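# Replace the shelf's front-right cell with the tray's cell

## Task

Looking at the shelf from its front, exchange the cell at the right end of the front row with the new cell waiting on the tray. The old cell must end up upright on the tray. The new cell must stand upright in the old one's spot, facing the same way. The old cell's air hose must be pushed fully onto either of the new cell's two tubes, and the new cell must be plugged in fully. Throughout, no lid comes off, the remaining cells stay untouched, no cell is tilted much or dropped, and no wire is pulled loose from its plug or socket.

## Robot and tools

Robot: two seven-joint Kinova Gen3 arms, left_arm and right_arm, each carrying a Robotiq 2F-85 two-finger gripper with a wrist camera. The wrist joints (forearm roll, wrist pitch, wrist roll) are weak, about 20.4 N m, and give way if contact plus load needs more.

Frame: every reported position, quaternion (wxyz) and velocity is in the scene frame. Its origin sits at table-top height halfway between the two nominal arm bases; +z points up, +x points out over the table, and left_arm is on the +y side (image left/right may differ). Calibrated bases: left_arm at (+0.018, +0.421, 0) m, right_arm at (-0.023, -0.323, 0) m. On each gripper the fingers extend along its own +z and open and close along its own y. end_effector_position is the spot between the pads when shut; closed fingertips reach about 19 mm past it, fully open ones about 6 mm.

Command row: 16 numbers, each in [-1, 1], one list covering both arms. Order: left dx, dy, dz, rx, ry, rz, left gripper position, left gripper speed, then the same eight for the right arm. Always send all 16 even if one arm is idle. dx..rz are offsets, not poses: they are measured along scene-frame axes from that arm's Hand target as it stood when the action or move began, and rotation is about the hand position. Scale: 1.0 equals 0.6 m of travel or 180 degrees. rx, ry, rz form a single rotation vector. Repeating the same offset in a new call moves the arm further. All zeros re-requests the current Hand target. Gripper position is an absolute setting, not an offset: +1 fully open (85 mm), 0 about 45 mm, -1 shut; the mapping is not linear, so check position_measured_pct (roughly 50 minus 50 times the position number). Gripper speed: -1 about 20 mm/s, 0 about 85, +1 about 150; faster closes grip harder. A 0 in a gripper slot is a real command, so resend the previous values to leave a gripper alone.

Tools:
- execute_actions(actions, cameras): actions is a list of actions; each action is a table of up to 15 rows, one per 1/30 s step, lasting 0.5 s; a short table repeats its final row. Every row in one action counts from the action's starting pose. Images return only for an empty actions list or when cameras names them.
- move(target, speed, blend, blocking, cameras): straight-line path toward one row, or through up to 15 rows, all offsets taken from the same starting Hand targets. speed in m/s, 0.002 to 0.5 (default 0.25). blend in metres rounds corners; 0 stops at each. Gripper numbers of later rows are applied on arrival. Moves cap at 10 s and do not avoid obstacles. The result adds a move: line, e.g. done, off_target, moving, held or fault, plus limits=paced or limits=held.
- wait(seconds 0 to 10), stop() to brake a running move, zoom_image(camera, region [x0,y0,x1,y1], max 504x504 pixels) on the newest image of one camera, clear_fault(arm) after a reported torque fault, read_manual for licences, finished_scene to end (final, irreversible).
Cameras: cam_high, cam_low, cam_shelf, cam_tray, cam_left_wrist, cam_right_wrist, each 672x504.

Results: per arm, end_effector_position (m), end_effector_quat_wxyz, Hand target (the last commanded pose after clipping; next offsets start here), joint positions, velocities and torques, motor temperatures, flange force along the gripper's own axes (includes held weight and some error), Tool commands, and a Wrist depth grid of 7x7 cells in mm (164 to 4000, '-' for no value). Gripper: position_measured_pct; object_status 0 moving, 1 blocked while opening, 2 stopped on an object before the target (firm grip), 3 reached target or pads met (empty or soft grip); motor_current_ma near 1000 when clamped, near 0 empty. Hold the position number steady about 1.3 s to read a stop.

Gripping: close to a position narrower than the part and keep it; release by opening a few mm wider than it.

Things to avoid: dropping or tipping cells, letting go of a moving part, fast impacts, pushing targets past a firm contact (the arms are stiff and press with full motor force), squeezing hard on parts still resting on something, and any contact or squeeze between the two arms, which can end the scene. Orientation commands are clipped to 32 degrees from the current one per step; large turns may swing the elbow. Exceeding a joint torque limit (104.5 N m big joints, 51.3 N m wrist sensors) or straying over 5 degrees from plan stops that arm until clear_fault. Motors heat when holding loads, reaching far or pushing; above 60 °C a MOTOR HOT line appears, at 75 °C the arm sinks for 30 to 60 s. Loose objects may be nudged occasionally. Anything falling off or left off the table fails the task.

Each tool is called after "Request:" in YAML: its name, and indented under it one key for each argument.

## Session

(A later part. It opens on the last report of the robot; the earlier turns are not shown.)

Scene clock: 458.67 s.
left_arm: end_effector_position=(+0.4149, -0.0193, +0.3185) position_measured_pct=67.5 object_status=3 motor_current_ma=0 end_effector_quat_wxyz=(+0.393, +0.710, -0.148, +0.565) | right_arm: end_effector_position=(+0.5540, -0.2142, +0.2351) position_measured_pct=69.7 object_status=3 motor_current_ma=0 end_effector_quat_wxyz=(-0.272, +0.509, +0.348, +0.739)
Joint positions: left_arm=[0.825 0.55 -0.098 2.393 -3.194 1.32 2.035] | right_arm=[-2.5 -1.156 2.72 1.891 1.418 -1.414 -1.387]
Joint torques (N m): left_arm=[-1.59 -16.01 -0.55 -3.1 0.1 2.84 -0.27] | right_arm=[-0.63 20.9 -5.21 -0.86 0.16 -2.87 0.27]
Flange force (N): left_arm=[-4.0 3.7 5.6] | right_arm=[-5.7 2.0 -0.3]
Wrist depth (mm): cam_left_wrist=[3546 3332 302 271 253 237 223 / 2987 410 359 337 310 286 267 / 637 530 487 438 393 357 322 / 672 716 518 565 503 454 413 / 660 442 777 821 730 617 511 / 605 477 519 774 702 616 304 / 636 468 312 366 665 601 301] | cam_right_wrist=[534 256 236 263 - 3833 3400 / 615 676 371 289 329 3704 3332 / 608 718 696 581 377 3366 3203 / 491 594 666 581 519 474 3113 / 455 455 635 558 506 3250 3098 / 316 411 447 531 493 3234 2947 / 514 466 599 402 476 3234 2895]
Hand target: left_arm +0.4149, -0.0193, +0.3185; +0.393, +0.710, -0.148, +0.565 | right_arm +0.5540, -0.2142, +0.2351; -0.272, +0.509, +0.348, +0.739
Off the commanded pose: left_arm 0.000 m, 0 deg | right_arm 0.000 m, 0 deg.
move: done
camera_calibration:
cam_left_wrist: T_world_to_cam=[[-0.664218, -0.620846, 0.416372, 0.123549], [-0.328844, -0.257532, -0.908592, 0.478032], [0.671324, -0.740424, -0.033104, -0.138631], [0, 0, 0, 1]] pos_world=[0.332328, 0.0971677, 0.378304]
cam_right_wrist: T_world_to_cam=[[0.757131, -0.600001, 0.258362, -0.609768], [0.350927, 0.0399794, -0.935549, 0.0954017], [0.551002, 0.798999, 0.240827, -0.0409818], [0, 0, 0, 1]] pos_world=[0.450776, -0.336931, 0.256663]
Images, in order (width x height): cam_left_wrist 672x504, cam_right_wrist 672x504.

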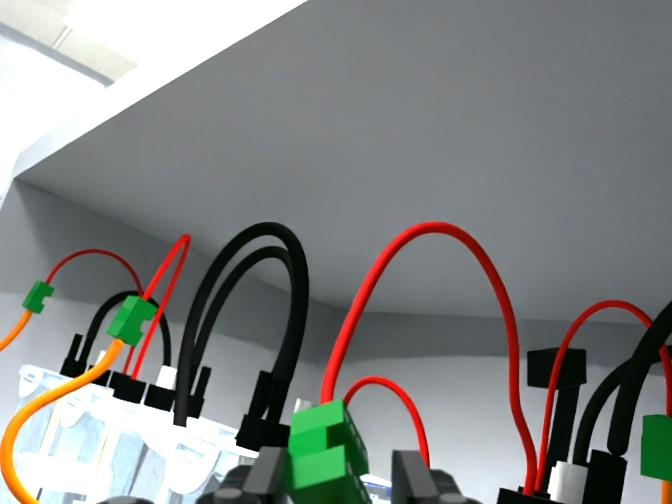

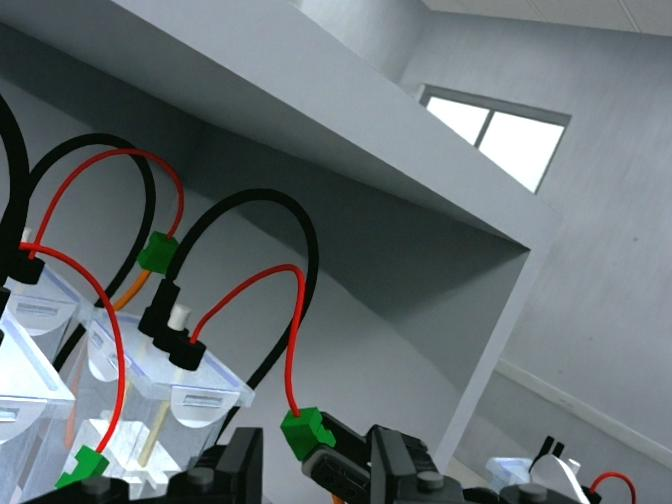

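Request:
move:
  target: [0,0,0,0,0,0,-0.35,-0.9,-0.075,-0.08,-0.028,0,0,0,-0.4,-0.95]
  speed: 0.06
  cameras: ["all"]

Scene clock: 460.30 s.
left_arm: end_effector_position=(+0.4149, -0.0193, +0.3185) position_measured_pct=67.5 object_status=3 motor_current_ma=0 end_effector_quat_wxyz=(+0.393, +0.710, -0.148, +0.565) | right_arm: end_effector_position=(+0.5089, -0.2622, +0.2184) position_measured_pct=69.7 object_status=3 motor_current_ma=0 end_effector_quat_wxyz=(-0.272, +0.509, +0.348, +0.739)
Joint positions: left_arm=[0.825 0.55 -0.098 2.393 -3.194 1.32 2.035] | right_arm=[-2.389 -1.179 2.789 1.946 1.55 -1.488 -1.356]
Joint torques (N m): left_arm=[-1.6 -16 -0.52 -3.06 0.09 2.85 -0.27] | right_arm=[-0.66 20.23 -4.76 0.13 0.27 -2.89 0.24]
Flange force (N): left_arm=[-3.9 3.8 5.7] | right_arm=[-5.7 1.2 -1.0]
Wrist depth (mm): cam_left_wrist=[3603 3490 403 311 278 258 246 / 3041 525 402 368 339 314 293 / 710 584 525 475 435 397 363 / 724 769 677 641 583 524 437 / 708 752 870 898 775 675 523 / 692 550 416 829 744 557 563 / 681 753 383 233 722 336 558] | cam_right_wrist=[534 256 236 263 - 3877 3366 / 615 676 371 289 329 3725 3282 / 611 719 694 583 377 3400 3315 / 490 591 665 582 519 474 3172 / 454 457 630 562 505 3203 3113 / 316 410 446 549 493 3250 2987 / 514 466 513 525 487 3157 2895]
Hand target: left_arm +0.4149, -0.0193, +0.3185; +0.393, +0.710, -0.148, +0.565 | right_arm +0.5089, -0.2622, +0.2184; -0.272, +0.509, +0.348, +0.739
Off the commanded pose: left_arm 0.000 m, 0 deg | right_arm 0.000 m, 0 deg.
move: done
camera_calibration:
cam_left_wrist: T_world_to_cam=[[-0.664218, -0.620846, 0.416372, 0.123549], [-0.328844, -0.257532, -0.908592, 0.478032], [0.671324, -0.740424, -0.033104, -0.138631], [0, 0, 0, 1]] pos_world=[0.332328, 0.0971677, 0.378304]
cam_right_wrist: T_world_to_cam=[[0.757117, -0.600022, 0.258356, -0.600097], [0.350979, 0.0400538, -0.935526, 0.0973933], [0.550988, 0.79898, 0.24092, 0.0261072], [0, 0, 0, 1]] pos_world=[0.405776, -0.384832, 0.239863]

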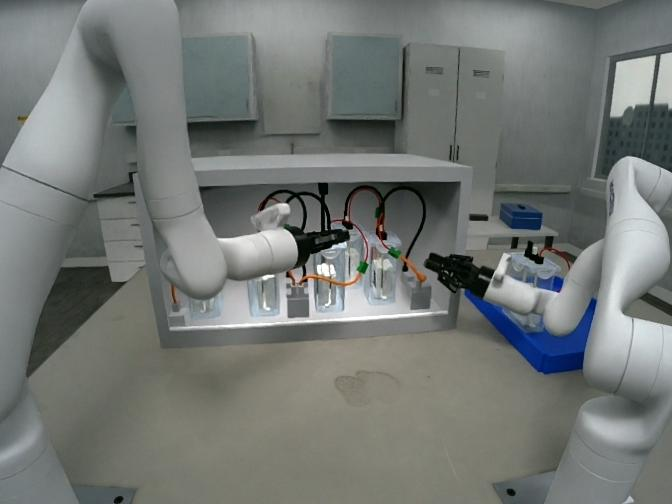

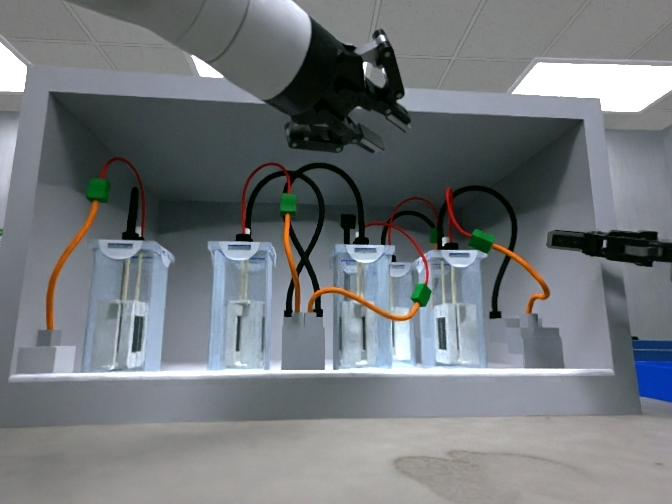

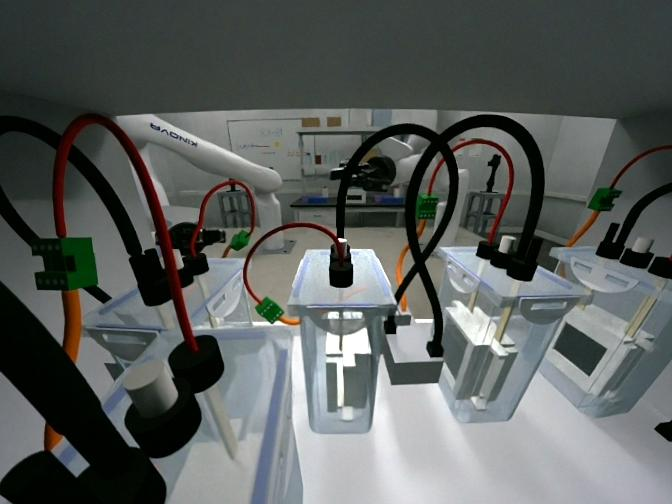

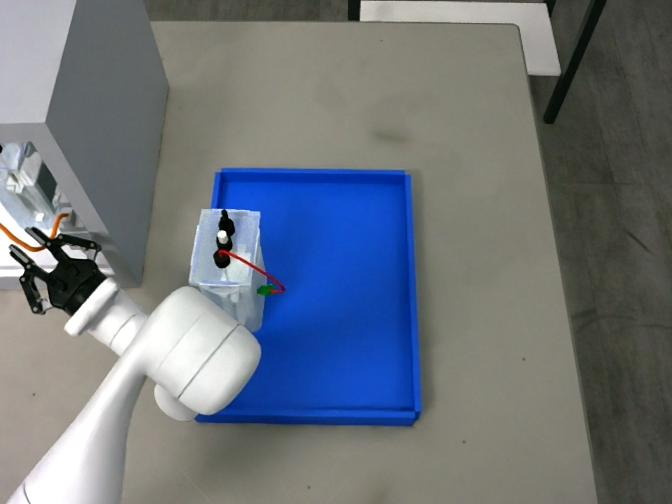

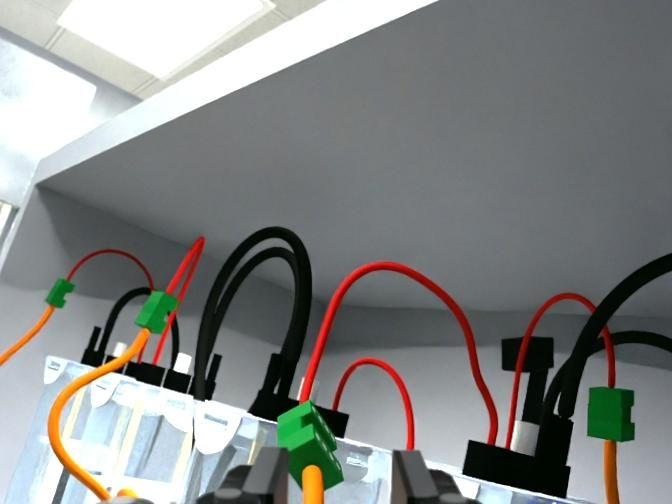

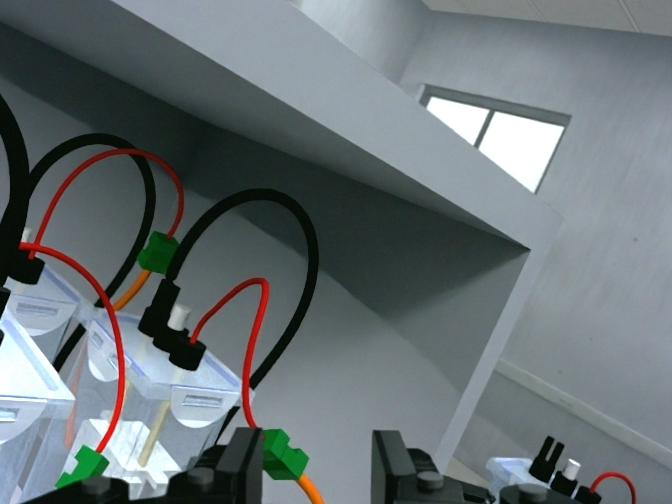

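Request:
move:
  target:
    - [-0.05,0.12,0.05,0,0,0,-0.35,-0.9,-0.05,0.05,-0.015,0.0156,0.054,-0.133,-0.4,-0.95]
    - [-0.08,0.2,0.08,0,0,0,-0.35,-0.9,-0.0148,0.1497,-0.0307,0.0312,0.1085,-0.266,-0.4,-0.95]
  speed: 0.2
  blend: [0.03,0]
  cameras: ["all"]

Scene clock: 465.07 s.
left_arm: end_effector_position=(+0.3677, +0.1002, +0.3673) position_measured_pct=67.5 object_status=3 motor_current_ma=0 end_effector_quat_wxyz=(+0.378, +0.750, -0.173, +0.514) | right_arm: end_effector_position=(+0.5001, -0.1724, +0.1999) position_measured_pct=69.7 object_status=3 motor_current_ma=0 end_effector_quat_wxyz=(-0.028, +0.706, +0.027, +0.707)
Joint positions: left_arm=[1.109 0.11 -0.787 2.576 -3.764 1.01 2.327] | right_arm=[-2.775 -1.733 1.817 2.501 0.285 -2.098 -0.017]
Joint torques (N m): left_arm=[-1.6 -8.65 -0.8 -5.04 0.78 2.62 -0.25] | right_arm=[-0.64 17.01 -6.02 2.75 2.87 -0.08 0.22]
Flange force (N): left_arm=[1.5 4.9 6.9] | right_arm=[-3.3 0.5 2.5]
Wrist depth (mm): cam_left_wrist=[408 431 428 426 421 419 382 / 584 633 628 568 564 559 381 / 655 652 571 639 633 628 361 / 318 649 638 641 498 627 360 / 273 325 407 219 294 627 378 / 296 644 639 - 198 550 397 / 648 643 299 435 628 626 397] | cam_right_wrist=[227 248 3172 - - 3643 3299 / 246 264 297 - - 3623 3266 / 694 792 776 384 463 3471 3219 / 594 604 775 711 642 602 3203 / 441 457 577 688 633 3383 3128 / 454 437 627 674 637 3250 3098 / 446 630 635 655 946 753 2947]
Hand target: left_arm +0.3669, +0.1007, +0.3665; +0.393, +0.710, -0.148, +0.565 | right_arm +0.5001, -0.1724, +0.1999; -0.028, +0.706, +0.027, +0.707
Off the commanded pose: left_arm 0.001 m, 8 deg | right_arm 0.000 m, 0 deg.
joint sent to its limit (left arm) — joint 4 (elbow), upper limit, where the elbow is as bent as it goes. The joint targets are off in orientation, not in position.
joint sent to its limit (right arm) — joint 6 (wrist pitch), lower limit. The joint targets still meet the commanded pose.
move: off_target (left_arm)
camera_calibration:
cam_left_wrist: T_world_to_cam=[[-0.653753, -0.630887, 0.417838, 0.142694], [-0.422339, -0.153966, -0.893266, 0.556043], [0.627883, -0.760444, -0.165793, 0.0498316], [0, 0, 0, 1]] pos_world=[0.296837, 0.21353, 0.445333]
cam_right_wrist: T_world_to_cam=[[0.0915291, -0.995622, 0.0189468, -0.222274], [0.00626465, -0.0184506, -0.99981, 0.254862], [0.995783, 0.0916304, 0.00454846, -0.333456], [0, 0, 0, 1]] pos_world=[0.350798, -0.186043, 0.260542]

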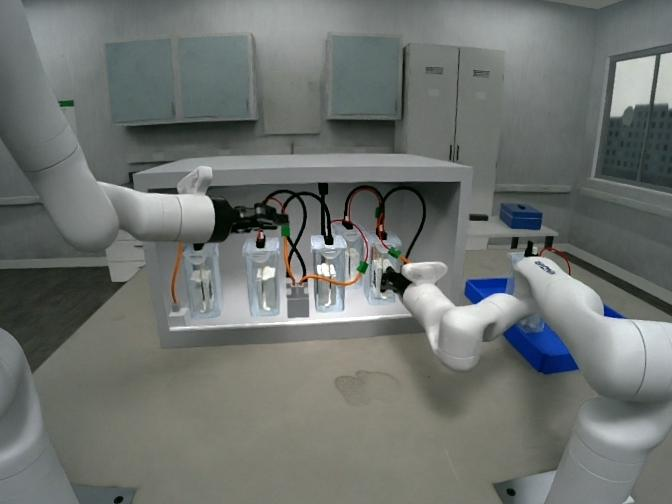

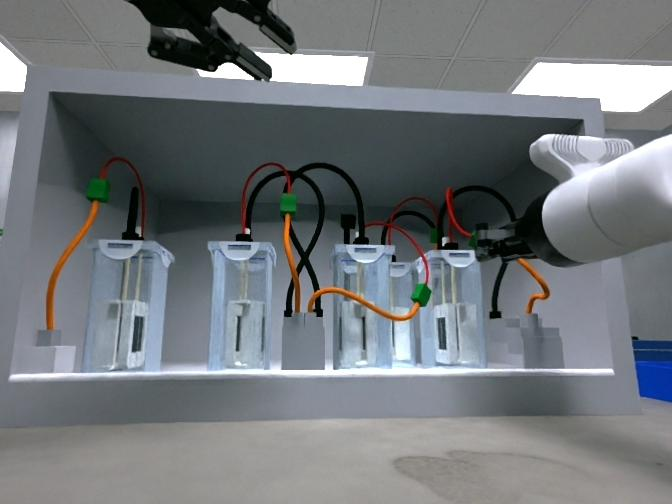

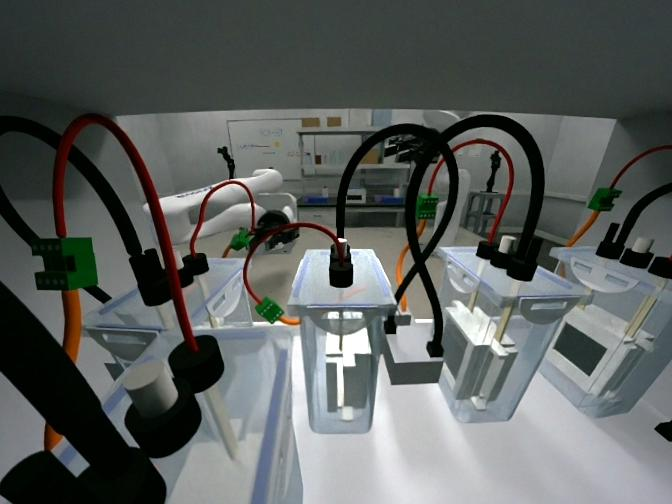

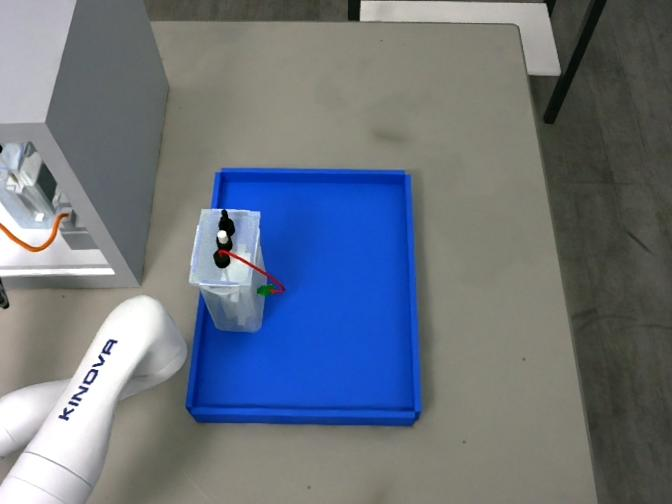

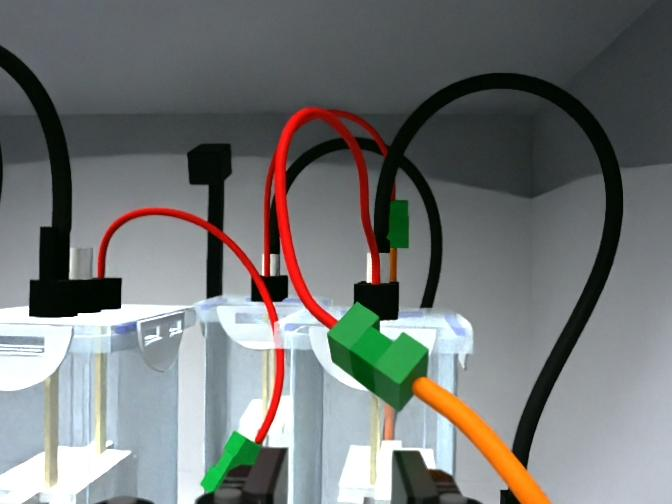

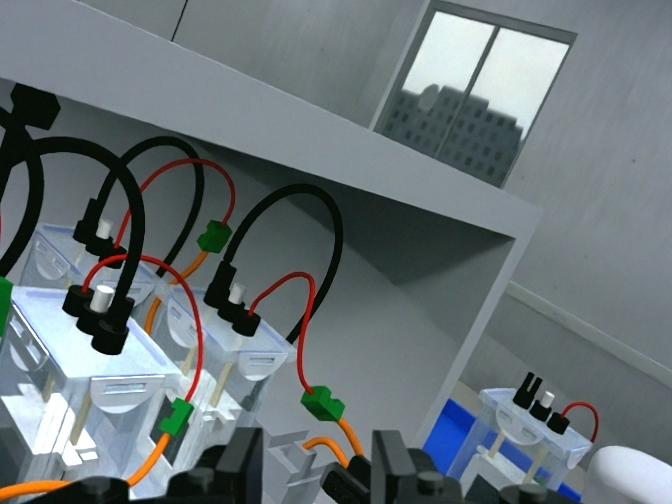

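Request:
zoom_image:
  camera: "cam_left_wrist"
  region: [170, 260, 520, 504]

Request:
zoom_image:
  camera: "cam_low"
  region: [300, 220, 580, 400]

Request:
zoom_image:
  camera: "cam_shelf"
  region: [60, 190, 360, 350]

Scaled by 1.440.

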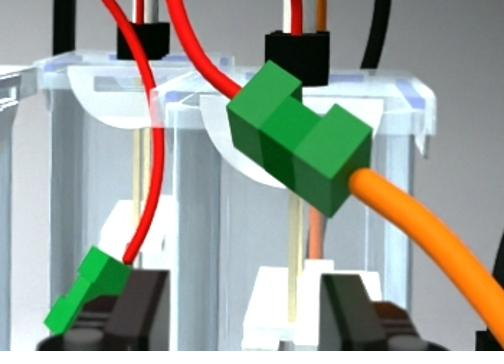

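Scaled by 1.800 from the camera's 672x504 image, which has a finer 960x720 frame.

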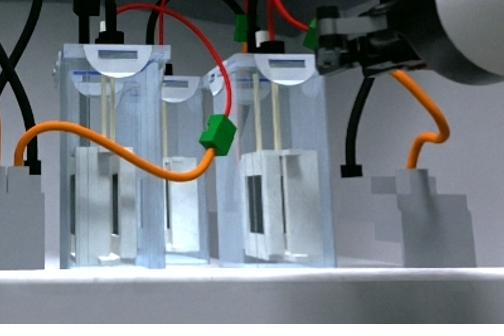

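Scaled by 1.680 from the camera's 672x504 image, which has a finer 960x720 frame.

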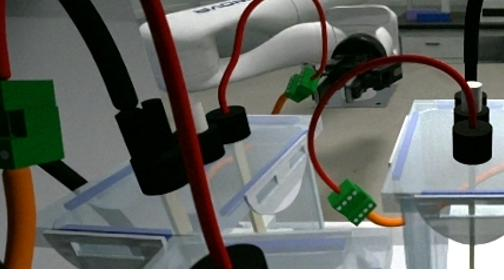

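Request:
zoom_image:
  camera: "cam_low"
  region: [410, 235, 510, 385]

Request:
zoom_image:
  camera: "cam_right_wrist"
  region: [150, 270, 320, 440]

Request:
zoom_image:
  camera: "cam_left_wrist"
  region: [260, 290, 500, 440]

Scaled by 3.360 from the camera's 672x504 image, which has a finer 960x720 frame.

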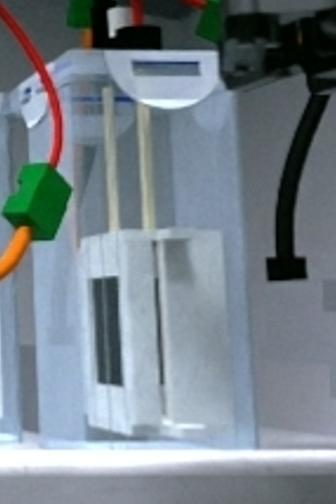

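Scaled by 2.965.

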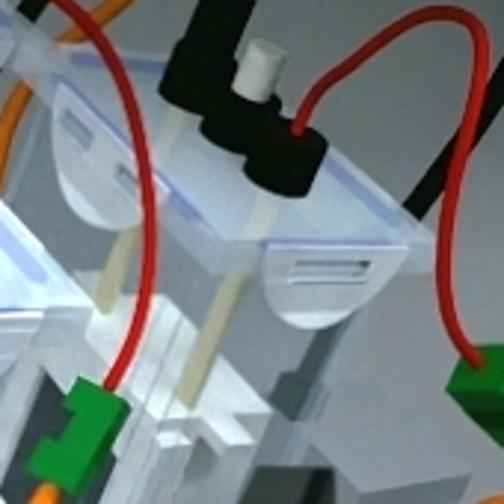

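Scaled by 2.100.

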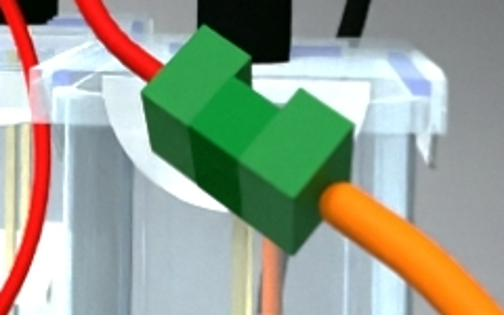

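Request:
zoom_image:
  camera: "cam_low"
  region: [320, 230, 500, 385]

Request:
zoom_image:
  camera: "cam_low"
  region: [70, 225, 290, 385]

Request:
zoom_image:
  camera: "cam_high"
  region: [160, 210, 440, 340]

Scaled by 2.800 from the camera's 672x504 image, which has a finer 960x720 frame.

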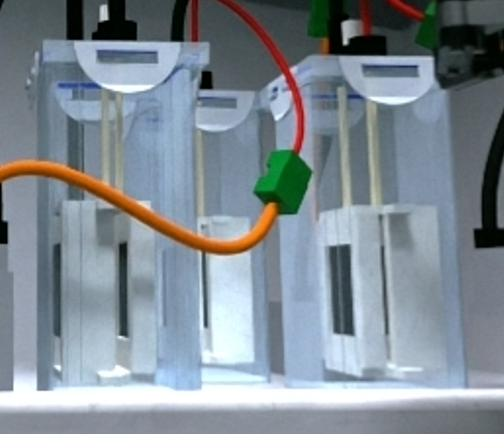

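Scaled by 2.291 from the camera's 672x504 image, which has a finer 960x720 frame.

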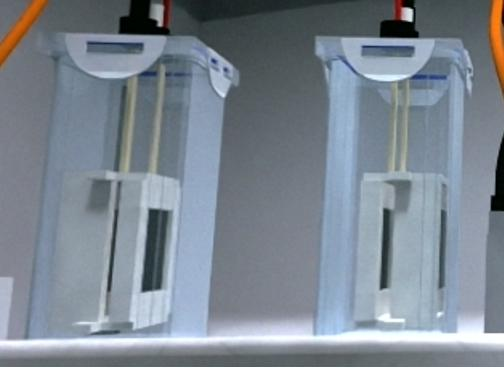

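Scaled by 1.800 from the camera's 672x504 image, which has a finer 960x720 frame.

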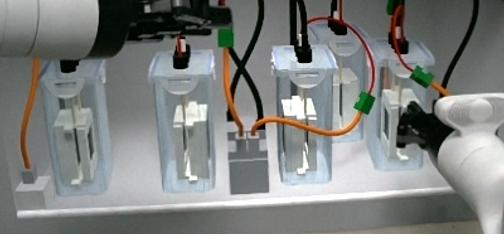

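Request:
move:
  target: [0,0,0,0,0,0,-0.35,-0.9,0.025,0,-0.12,0,0,0,1,-0.7]
  speed: 0.12
  cameras: ["cam_left_wrist","cam_low","cam_right_wrist","cam_high"]

Request:
zoom_image:
  camera: "cam_left_wrist"
  region: [200, 60, 530, 310]

Scene clock: 471.33 s.
left_arm: end_effector_position=(+0.3677, +0.1002, +0.3673) position_measured_pct=67.5 object_status=3 motor_current_ma=0 end_effector_quat_wxyz=(+0.378, +0.750, -0.173, +0.514) | right_arm: end_effector_position=(+0.5151, -0.1724, +0.1279) position_measured_pct=0.0 object_status=0 motor_current_ma=0 end_effector_quat_wxyz=(-0.028, +0.706, +0.027, +0.707)
Joint positions: left_arm=[1.109 0.11 -0.787 2.576 -3.764 1.01 2.327] | right_arm=[-2.724 -1.841 2.023 2.363 0.467 -1.975 -0.115]
Joint torques (N m): left_arm=[-1.59 -8.63 -0.83 -5.05 0.78 2.61 -0.25] | right_arm=[-0.68 16.83 -6.34 4.3 2.92 -0.33 0.29]
Flange force (N): left_arm=[1.4 4.9 6.8] | right_arm=[-4.2 -0.3 1.5]
Wrist depth (mm): cam_left_wrist=[593 634 619 571 596 592 368 / 307 633 555 192 184 615 363 / 250 363 396 269 265 561 380 / 641 632 553 623 618 596 379 / 335 630 275 420 617 510 419 / 270 328 419 289 293 309 267 / 277 439 442 288 293 284 232] | cam_right_wrist=[228 248 3142 - - 3663 3299 / 245 264 297 - - 3603 3250 / 693 794 776 384 463 3527 3203 / 592 605 773 707 640 601 3172 / 441 458 579 689 630 3366 3157 / 453 437 626 672 640 3266 3128 / 447 630 634 654 947 748 3000]
Hand target: left_arm +0.3677, +0.1002, +0.3673; +0.378, +0.750, -0.173, +0.514 (not the last commanded pose) | right_arm +0.5151, -0.1724, +0.1279; -0.028, +0.706, +0.027, +0.707
Off the commanded pose: left_arm 0.001 m, 8 deg | right_arm 0.000 m, 0 deg.
move: off_target (left_arm)
camera_calibration:
cam_left_wrist: T_world_to_cam=[[-0.653712, -0.630937, 0.417826, 0.142698], [-0.422312, -0.153998, -0.893274, 0.556045], [0.627943, -0.760397, -0.165782, 0.0497986], [0, 0, 0, 1]] pos_world=[0.296837, 0.21353, 0.445333]
cam_right_wrist: T_world_to_cam=[[0.0913241, -0.995641, 0.0189413, -0.2221], [0.00615882, -0.0184557, -0.999811, 0.182823], [0.995802, 0.0914235, 0.00444652, -0.348001], [0, 0, 0, 1]] pos_world=[0.365698, -0.185943, 0.188542]
Images, in order (width x height): cam_high 672x504, cam_low 672x504, cam_left_wrist 672x504, cam_right_wrist 672x504.

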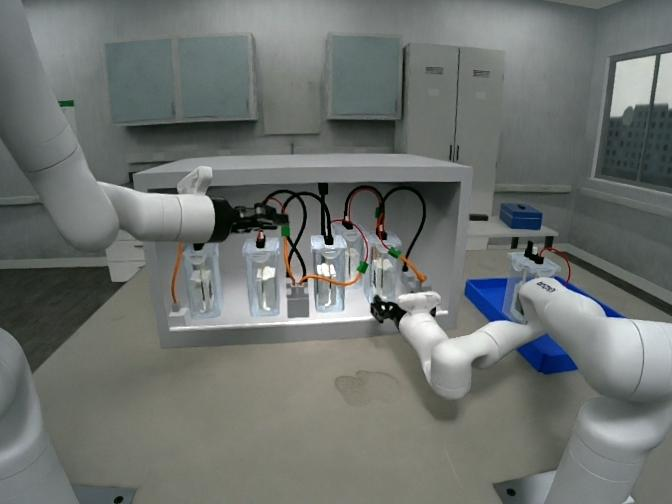

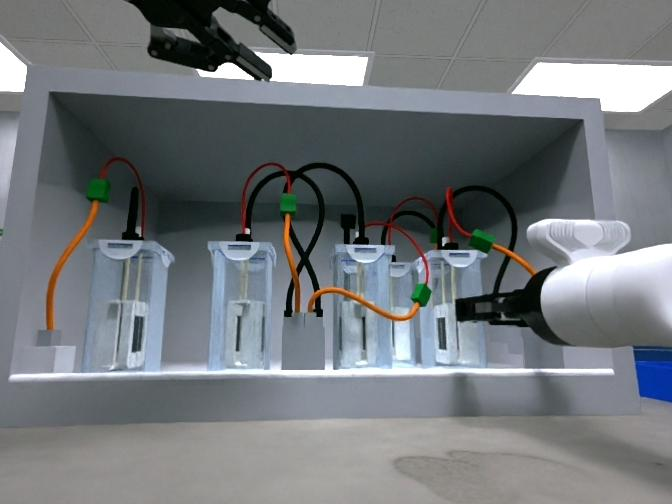

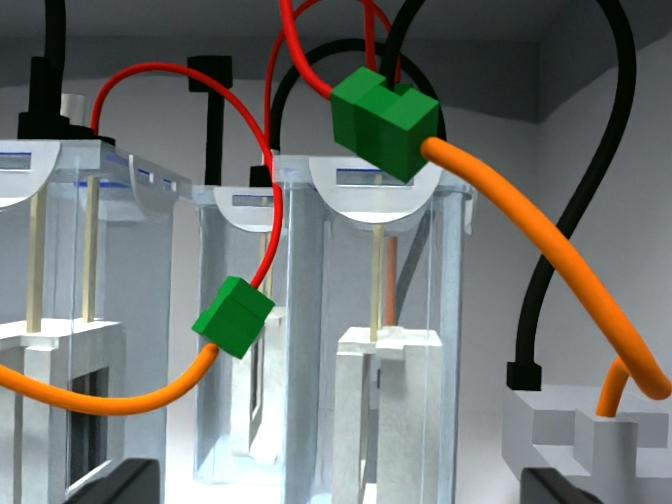

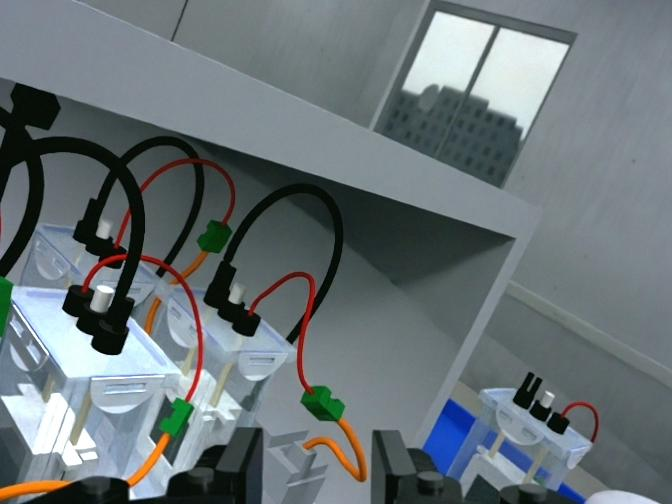

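Scaled by 1.527.

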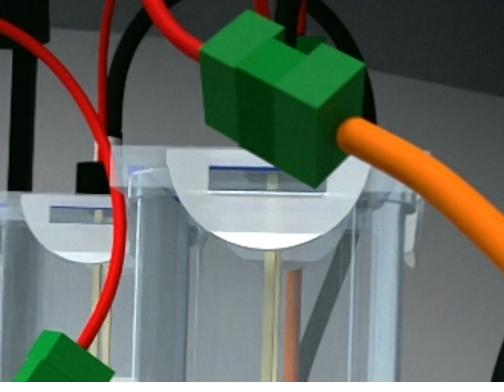

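Request:
move:
  target: [0,0,0,0,0,0,-0.35,-0.9,0.1,-0.0103,0,0,0,0,1,-0.7]
  speed: 0.1
  cameras: ["cam_left_wrist","cam_low"]

Request:
zoom_image:
  camera: "cam_left_wrist"
  region: [200, 0, 560, 250]

Request:
zoom_image:
  camera: "cam_low"
  region: [400, 220, 580, 385]

Scene clock: 472.73 s.
left_arm: end_effector_position=(+0.3677, +0.1002, +0.3673) position_measured_pct=67.5 object_status=3 motor_current_ma=0 end_effector_quat_wxyz=(+0.378, +0.750, -0.173, +0.514) | right_arm: end_effector_position=(+0.5751, -0.1785, +0.1279) position_measured_pct=0.0 object_status=3 motor_current_ma=0 end_effector_quat_wxyz=(-0.028, +0.706, +0.027, +0.707)
Joint positions: left_arm=[1.109 0.11 -0.787 2.576 -3.764 1.01 2.327] | right_arm=[-2.657 -1.776 1.982 2.219 0.382 -1.757 -0.194]
Joint torques (N m): left_arm=[-1.58 -8.67 -0.84 -5.09 0.76 2.62 -0.26] | right_arm=[-0.74 18.12 -7.53 3.41 3.04 -0.58 0.24]
Flange force (N): left_arm=[1.2 4.9 6.9] | right_arm=[-4.1 0.3 0.9]
Wrist depth (mm): cam_left_wrist=[581 579 - - 562 560 390 / 579 576 215 - - 537 388 / 248 335 239 209 207 555 328 / 578 574 568 564 559 527 362 / 575 217 362 561 557 521 378 / 270 528 362 235 234 256 338 / 206 463 361 235 233 226 -] | cam_right_wrist=[227 248 3172 - - 3663 3282 / 246 264 296 - - 3643 3282 / 694 796 777 384 463 3508 3282 / 594 604 774 708 642 601 3157 / 442 458 578 686 629 3332 3142 / 453 437 626 675 639 3266 3113 / 446 630 634 656 946 752 3041]
Hand target: left_arm +0.3677, +0.1002, +0.3673; +0.378, +0.750, -0.173, +0.514 | right_arm +0.5751, -0.1785, +0.1279; -0.028, +0.706, +0.027, +0.707
Off the commanded pose: left_arm 0.000 m, 0 deg | right_arm 0.000 m, 0 deg.
move: done
camera_calibration:
cam_left_wrist: T_world_to_cam=[[-0.653712, -0.630937, 0.417826, 0.142698], [-0.422312, -0.153998, -0.893274, 0.556045], [0.627943, -0.760397, -0.165782, 0.0497986], [0, 0, 0, 1]] pos_world=[0.296837, 0.21353, 0.445333]
Images, in order (width x height): cam_low 672x504, cam_left_wrist 672x504.

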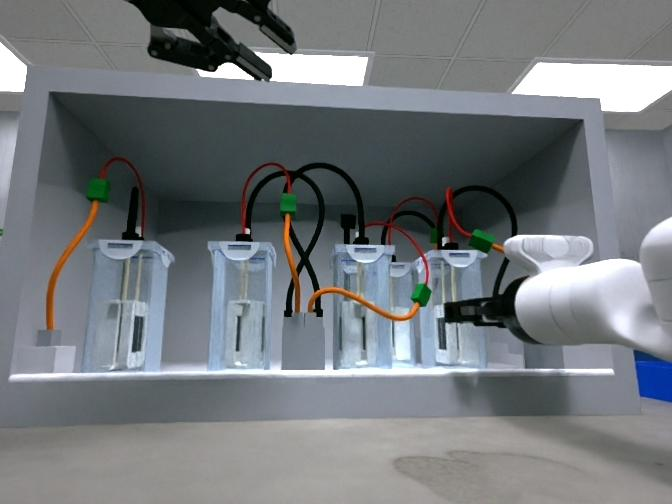

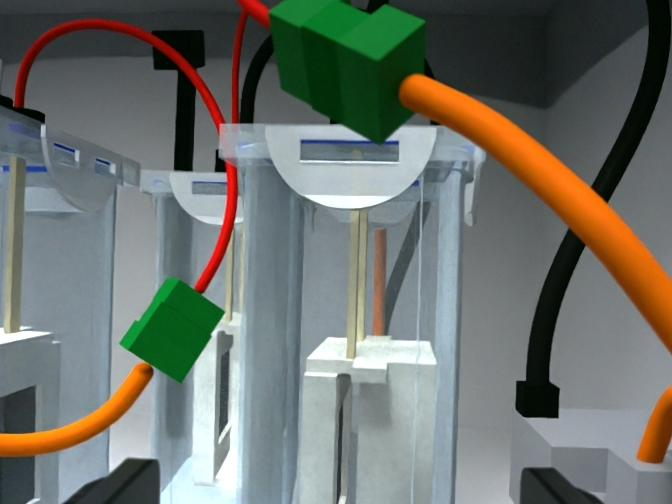

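Scaled by 1.400.

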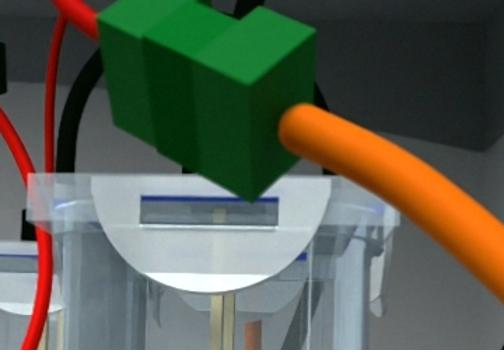

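Scaled by 2.800 from the camera's 672x504 image, which has a finer 960x720 frame.

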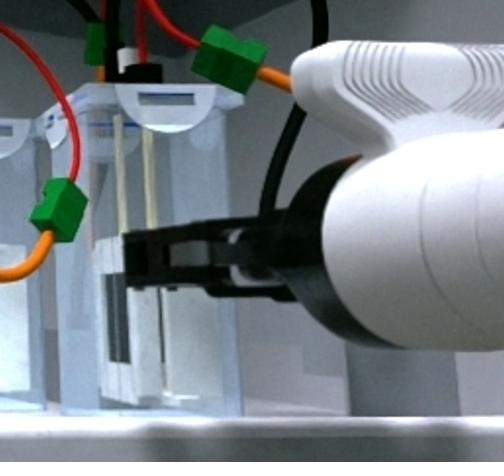

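Request:
move:
  target: [0,0,0,0,0,0,-0.35,-0.9,0.1,0.0085,0,0,0,0,1,-0.7]
  speed: 0.06
  cameras: ["cam_left_wrist","cam_low"]

Request:
zoom_image:
  camera: "cam_low"
  region: [400, 200, 600, 385]

Scene clock: 475.73 s.
left_arm: end_effector_position=(+0.3677, +0.1002, +0.3673) position_measured_pct=67.5 object_status=3 motor_current_ma=0 end_effector_quat_wxyz=(+0.378, +0.750, -0.173, +0.514) | right_arm: end_effector_position=(+0.6351, -0.1734, +0.1279) position_measured_pct=0.0 object_status=3 motor_current_ma=0 end_effector_quat_wxyz=(-0.028, +0.706, +0.027, +0.707)
Joint positions: left_arm=[1.109 0.11 -0.787 2.576 -3.764 1.01 2.327] | right_arm=[-2.657 -1.735 1.941 2.046 0.323 -1.575 -0.246]
Joint torques (N m): left_arm=[-1.58 -8.65 -0.83 -5.06 0.75 2.6 -0.26] | right_arm=[-0.69 19.72 -8.48 2.67 3.11 -0.69 0.24]
Flange force (N): left_arm=[1.2 4.8 6.9] | right_arm=[-4.0 0.2 1.0]
Wrist depth (mm): cam_left_wrist=[520 - - - - - - / 517 - - - - - 369 / - 275 - - - - 410 / 515 435 508 327 498 - - / 517 514 506 503 500 496 - / - 512 302 178 180 496 379 / 455 460 302 - 174 - 423] | cam_right_wrist=[227 248 3128 - - 3603 3332 / 246 264 296 - - 3623 3315 / 691 796 775 384 464 3400 3234 / 594 606 773 711 640 601 3219 / 441 458 579 687 630 3349 3084 / 452 436 626 672 636 3282 3084 / 447 624 611 655 946 752 3028]
Hand target: left_arm +0.3677, +0.1002, +0.3673; +0.378, +0.750, -0.173, +0.514 | right_arm +0.6351, -0.1734, +0.1279; -0.028, +0.706, +0.027, +0.707
Off the commanded pose: left_arm 0.000 m, 0 deg | right_arm 0.000 m, 0 deg.
move: done
camera_calibration:
cam_left_wrist: T_world_to_cam=[[-0.653712, -0.630937, 0.417826, 0.142698], [-0.422312, -0.153998, -0.893274, 0.556045], [0.627943, -0.760397, -0.165782, 0.0497986], [0, 0, 0, 1]] pos_world=[0.296837, 0.21353, 0.445333]
Images, in order (width x height): cam_low 672x504, cam_left_wrist 672x504.

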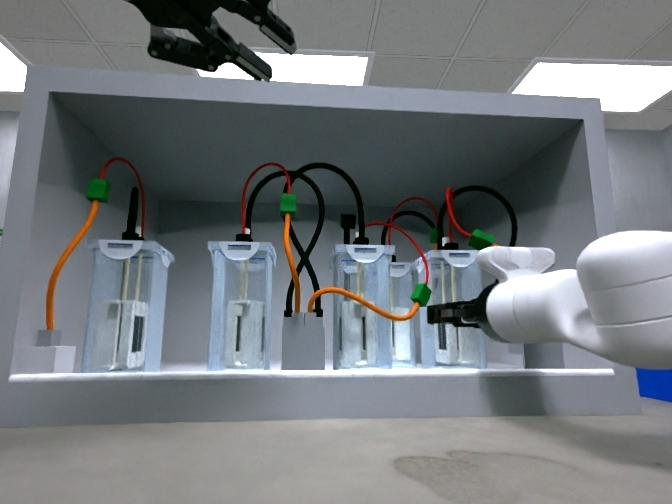

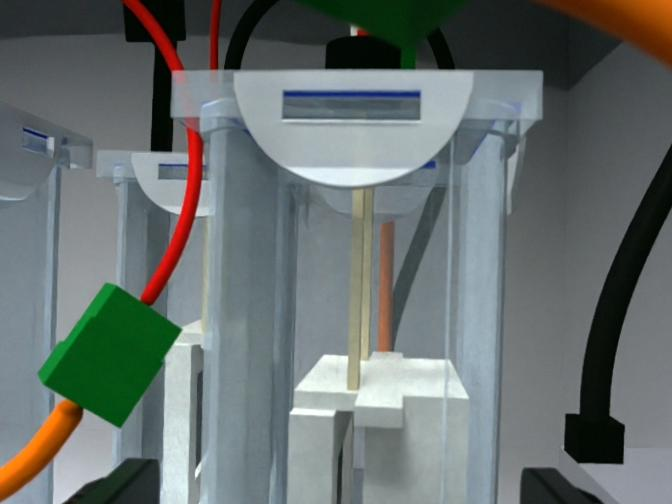

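Scaled by 2.520 from the camera's 672x504 image, which has a finer 960x720 frame.

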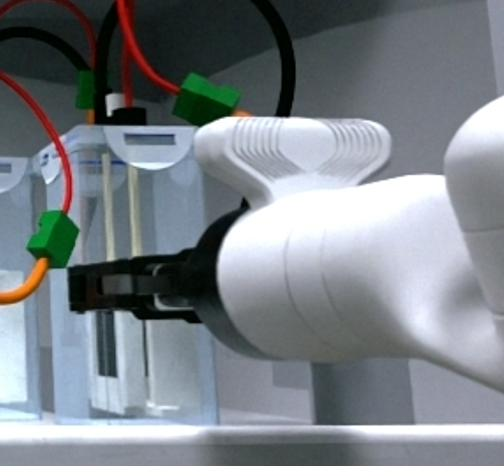

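Request:
move:
  target:
    - [0,0,0,0,0,0,-0.35,-0.9,0,0,-0.03,0,0,0,1,-0.7]
    - [0,0,0,0,0,0,-0.35,-0.9,0.0677,0.0043,-0.03,0,0,0,1,-0.7]
  speed: 0.06
  cameras: ["cam_left_wrist","cam_low","cam_high"]

Request:
zoom_image:
  camera: "cam_low"
  region: [400, 200, 600, 385]

Scene clock: 477.73 s.
left_arm: end_effector_position=(+0.3677, +0.1002, +0.3673) position_measured_pct=67.5 object_status=3 motor_current_ma=0 end_effector_quat_wxyz=(+0.378, +0.750, -0.173, +0.514) | right_arm: end_effector_position=(+0.6426, -0.1644, +0.1114) position_measured_pct=0.0 object_status=3 motor_current_ma=0 end_effector_quat_wxyz=(-0.046, +0.712, +0.023, +0.700)
Joint positions: left_arm=[1.109 0.11 -0.787 2.576 -3.764 1.01 2.327] | right_arm=[-2.671 -1.738 1.966 2.004 0.323 -1.533 -0.312]
Joint torques (N m): left_arm=[-1.57 -8.7 -0.81 -5.05 0.77 2.62 -0.27] | right_arm=[-12.08 38.97 -22.56 -33.6 7.64 19.12 -1.03]
Flange force (N): left_arm=[1.3 4.6 7.0] | right_arm=[8.7 22.3 -184.7]
Flange force when the fault began (N): right_arm=[19.4 30.6 -340.2]
Wrist depth (mm): cam_left_wrist=[508 - - - - 171 - / 234 268 - - - 202 - / 507 348 392 266 492 490 342 / 506 505 501 496 495 489 360 / - - 295 187 212 490 381 / 506 472 295 - 167 - 185 / 412 389 295 - - - -] | cam_right_wrist=[227 248 3203 - - 3704 3282 / 246 264 296 - - 3704 3266 / 694 793 777 384 464 3471 3266 / 593 604 774 708 641 604 3188 / 441 458 578 686 631 3418 3113 / 454 437 627 673 638 3282 3098 / 446 631 611 655 944 750 3028]
Hand target: left_arm +0.3677, +0.1002, +0.3673; +0.378, +0.750, -0.173, +0.514 | right_arm +0.6426, -0.1644, +0.1114; -0.046, +0.712, +0.023, +0.700 (not the last commanded pose)
Tool commands: left_gripper/position=-0.35 left_gripper/speed=-0.9 right_gripper/position=+1.0 right_gripper/speed=-0.701961
Off the commanded pose: left_arm 0.000 m, 0 deg | right_arm 0.034 m, 2 deg.
TORQUE FAULT: joint 4 (elbow) of the right arm strayed more than 5 degrees from its planned motion, and that arm stopped. A torque fault puts only its own arm into a fault stop. That arm's remaining commands of this call were not run. That arm may still press on what stopped it. That arm is still stopped at the end of this call. While its stop runs, that arm, its gripper or tool too, takes no new command.
CLEAR FAULT: the right arm stays stopped (ARMSTATE_IN_FAULT) until you call clear_fault(arm="right_arm").
TORQUE WARNING: the torque sensor of joint 4 (elbow) of the right arm reached its warning level (56.7 N m).
move: fault (right_arm)
camera_calibration:
cam_left_wrist: T_world_to_cam=[[-0.653712, -0.630937, 0.417826, 0.142698], [-0.422312, -0.153998, -0.893274, 0.556045], [0.627943, -0.760397, -0.165782, 0.0497986], [0, 0, 0, 1]] pos_world=[0.296837, 0.21353, 0.445333]
Images, in order (width x height): cam_high 672x504, cam_low 672x504, cam_left_wrist 672x504.

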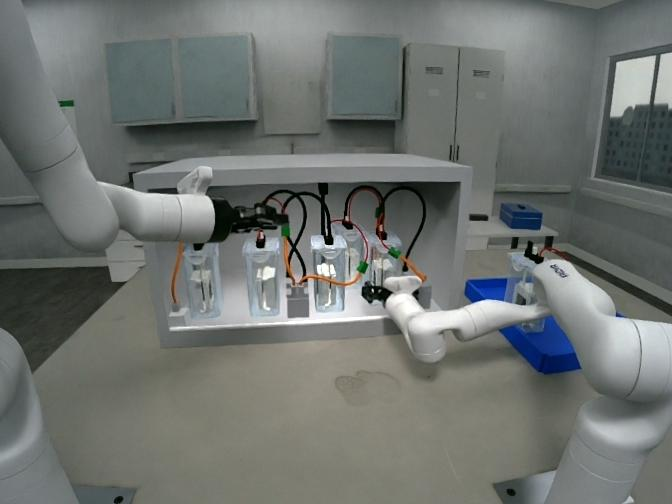

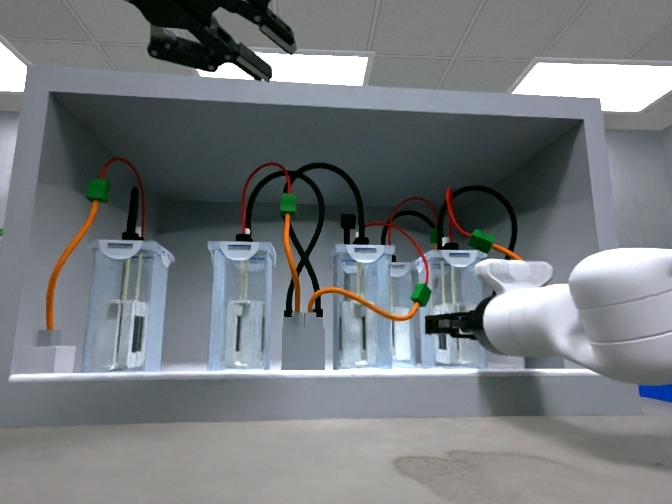

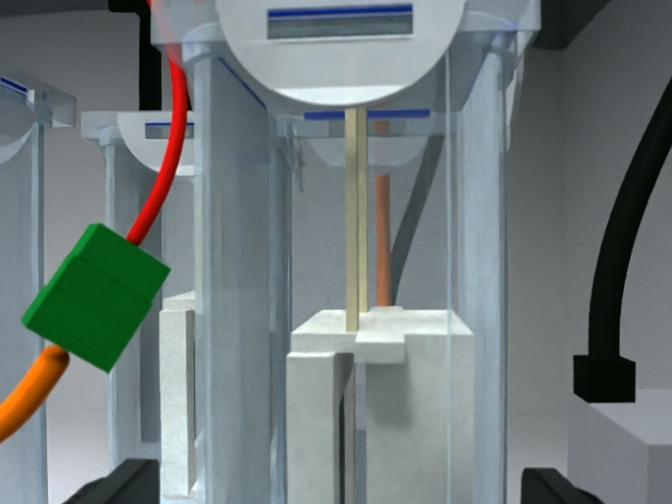

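Scaled by 2.520 from the camera's 672x504 image, which has a finer 960x720 frame.

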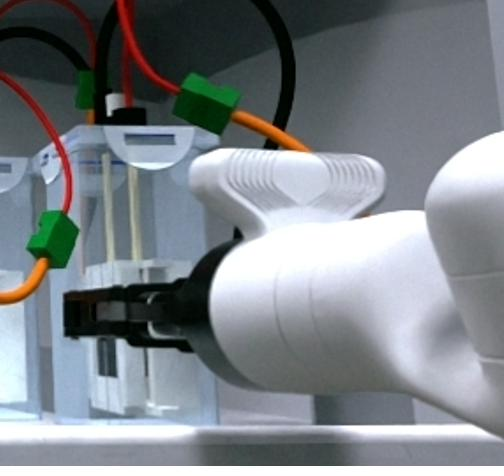

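Request:
clear_fault:
  arm: "right_arm"

Scene clock: 477.93 s.
left_arm: end_effector_position=(+0.3677, +0.1002, +0.3673) position_measured_pct=67.5 object_status=3 motor_current_ma=0 end_effector_quat_wxyz=(+0.378, +0.750, -0.173, +0.514) | right_arm: end_effector_position=(+0.6426, -0.1644, +0.1114) position_measured_pct=0.0 object_status=3 motor_current_ma=0 end_effector_quat_wxyz=(-0.046, +0.712, +0.023, +0.700)
Joint positions: left_arm=[1.109 0.11 -0.787 2.576 -3.764 1.01 2.327] | right_arm=[-2.671 -1.738 1.966 2.004 0.323 -1.533 -0.312]
Joint torques (N m): left_arm=[-1.58 -8.64 -0.81 -5.03 0.77 2.62 -0.28] | right_arm=[-12.07 39.02 -22.4 -33.63 7.73 19.12 -1]
Flange force (N): left_arm=[1.5 4.8 6.9] | right_arm=[9.1 22.1 -184.7]
Wrist depth (mm): cam_left_wrist=[505 - - - - 171 - / 234 268 - - - 202 - / 506 348 391 266 492 489 342 / 508 505 500 496 493 490 360 / - - 295 187 212 490 380 / 507 472 295 - 167 - 185 / 414 389 295 - - - -] | cam_right_wrist=[227 248 3172 - - 3684 3315 / 246 264 296 - - 3603 3282 / 694 794 775 384 463 3508 3250 / 593 604 771 711 642 602 3203 / 441 457 578 689 630 3435 3113 / 454 438 626 673 636 3250 3113 / 448 632 610 654 942 751 2973]
Hand target: left_arm +0.3677, +0.1002, +0.3673; +0.378, +0.750, -0.173, +0.514 | right_arm +0.6426, -0.1644, +0.1114; -0.046, +0.712, +0.023, +0.700 (not the last commanded pose)
Tool commands: left_gripper/position=-0.35 left_gripper/speed=-0.9 right_gripper/position=+1.0 right_gripper/speed=-0.701961
Off the commanded pose: left_arm 0.000 m, 0 deg | right_arm 0.034 m, 2 deg.
TORQUE FAULT, CONTINUED: the right arm's stop, for the torque fault of joint 4 (elbow) that an earlier result reported, is over. The call counts as one of the actions that you can send in this scene. That arm's target is now where it stood when the stop ended, not its last command. That arm's gripper keeps its grip as last carried out, and that arm accepts commands again: back off and push less far.
CLEAR FAULT: your call cleared the right arm's torque fault.


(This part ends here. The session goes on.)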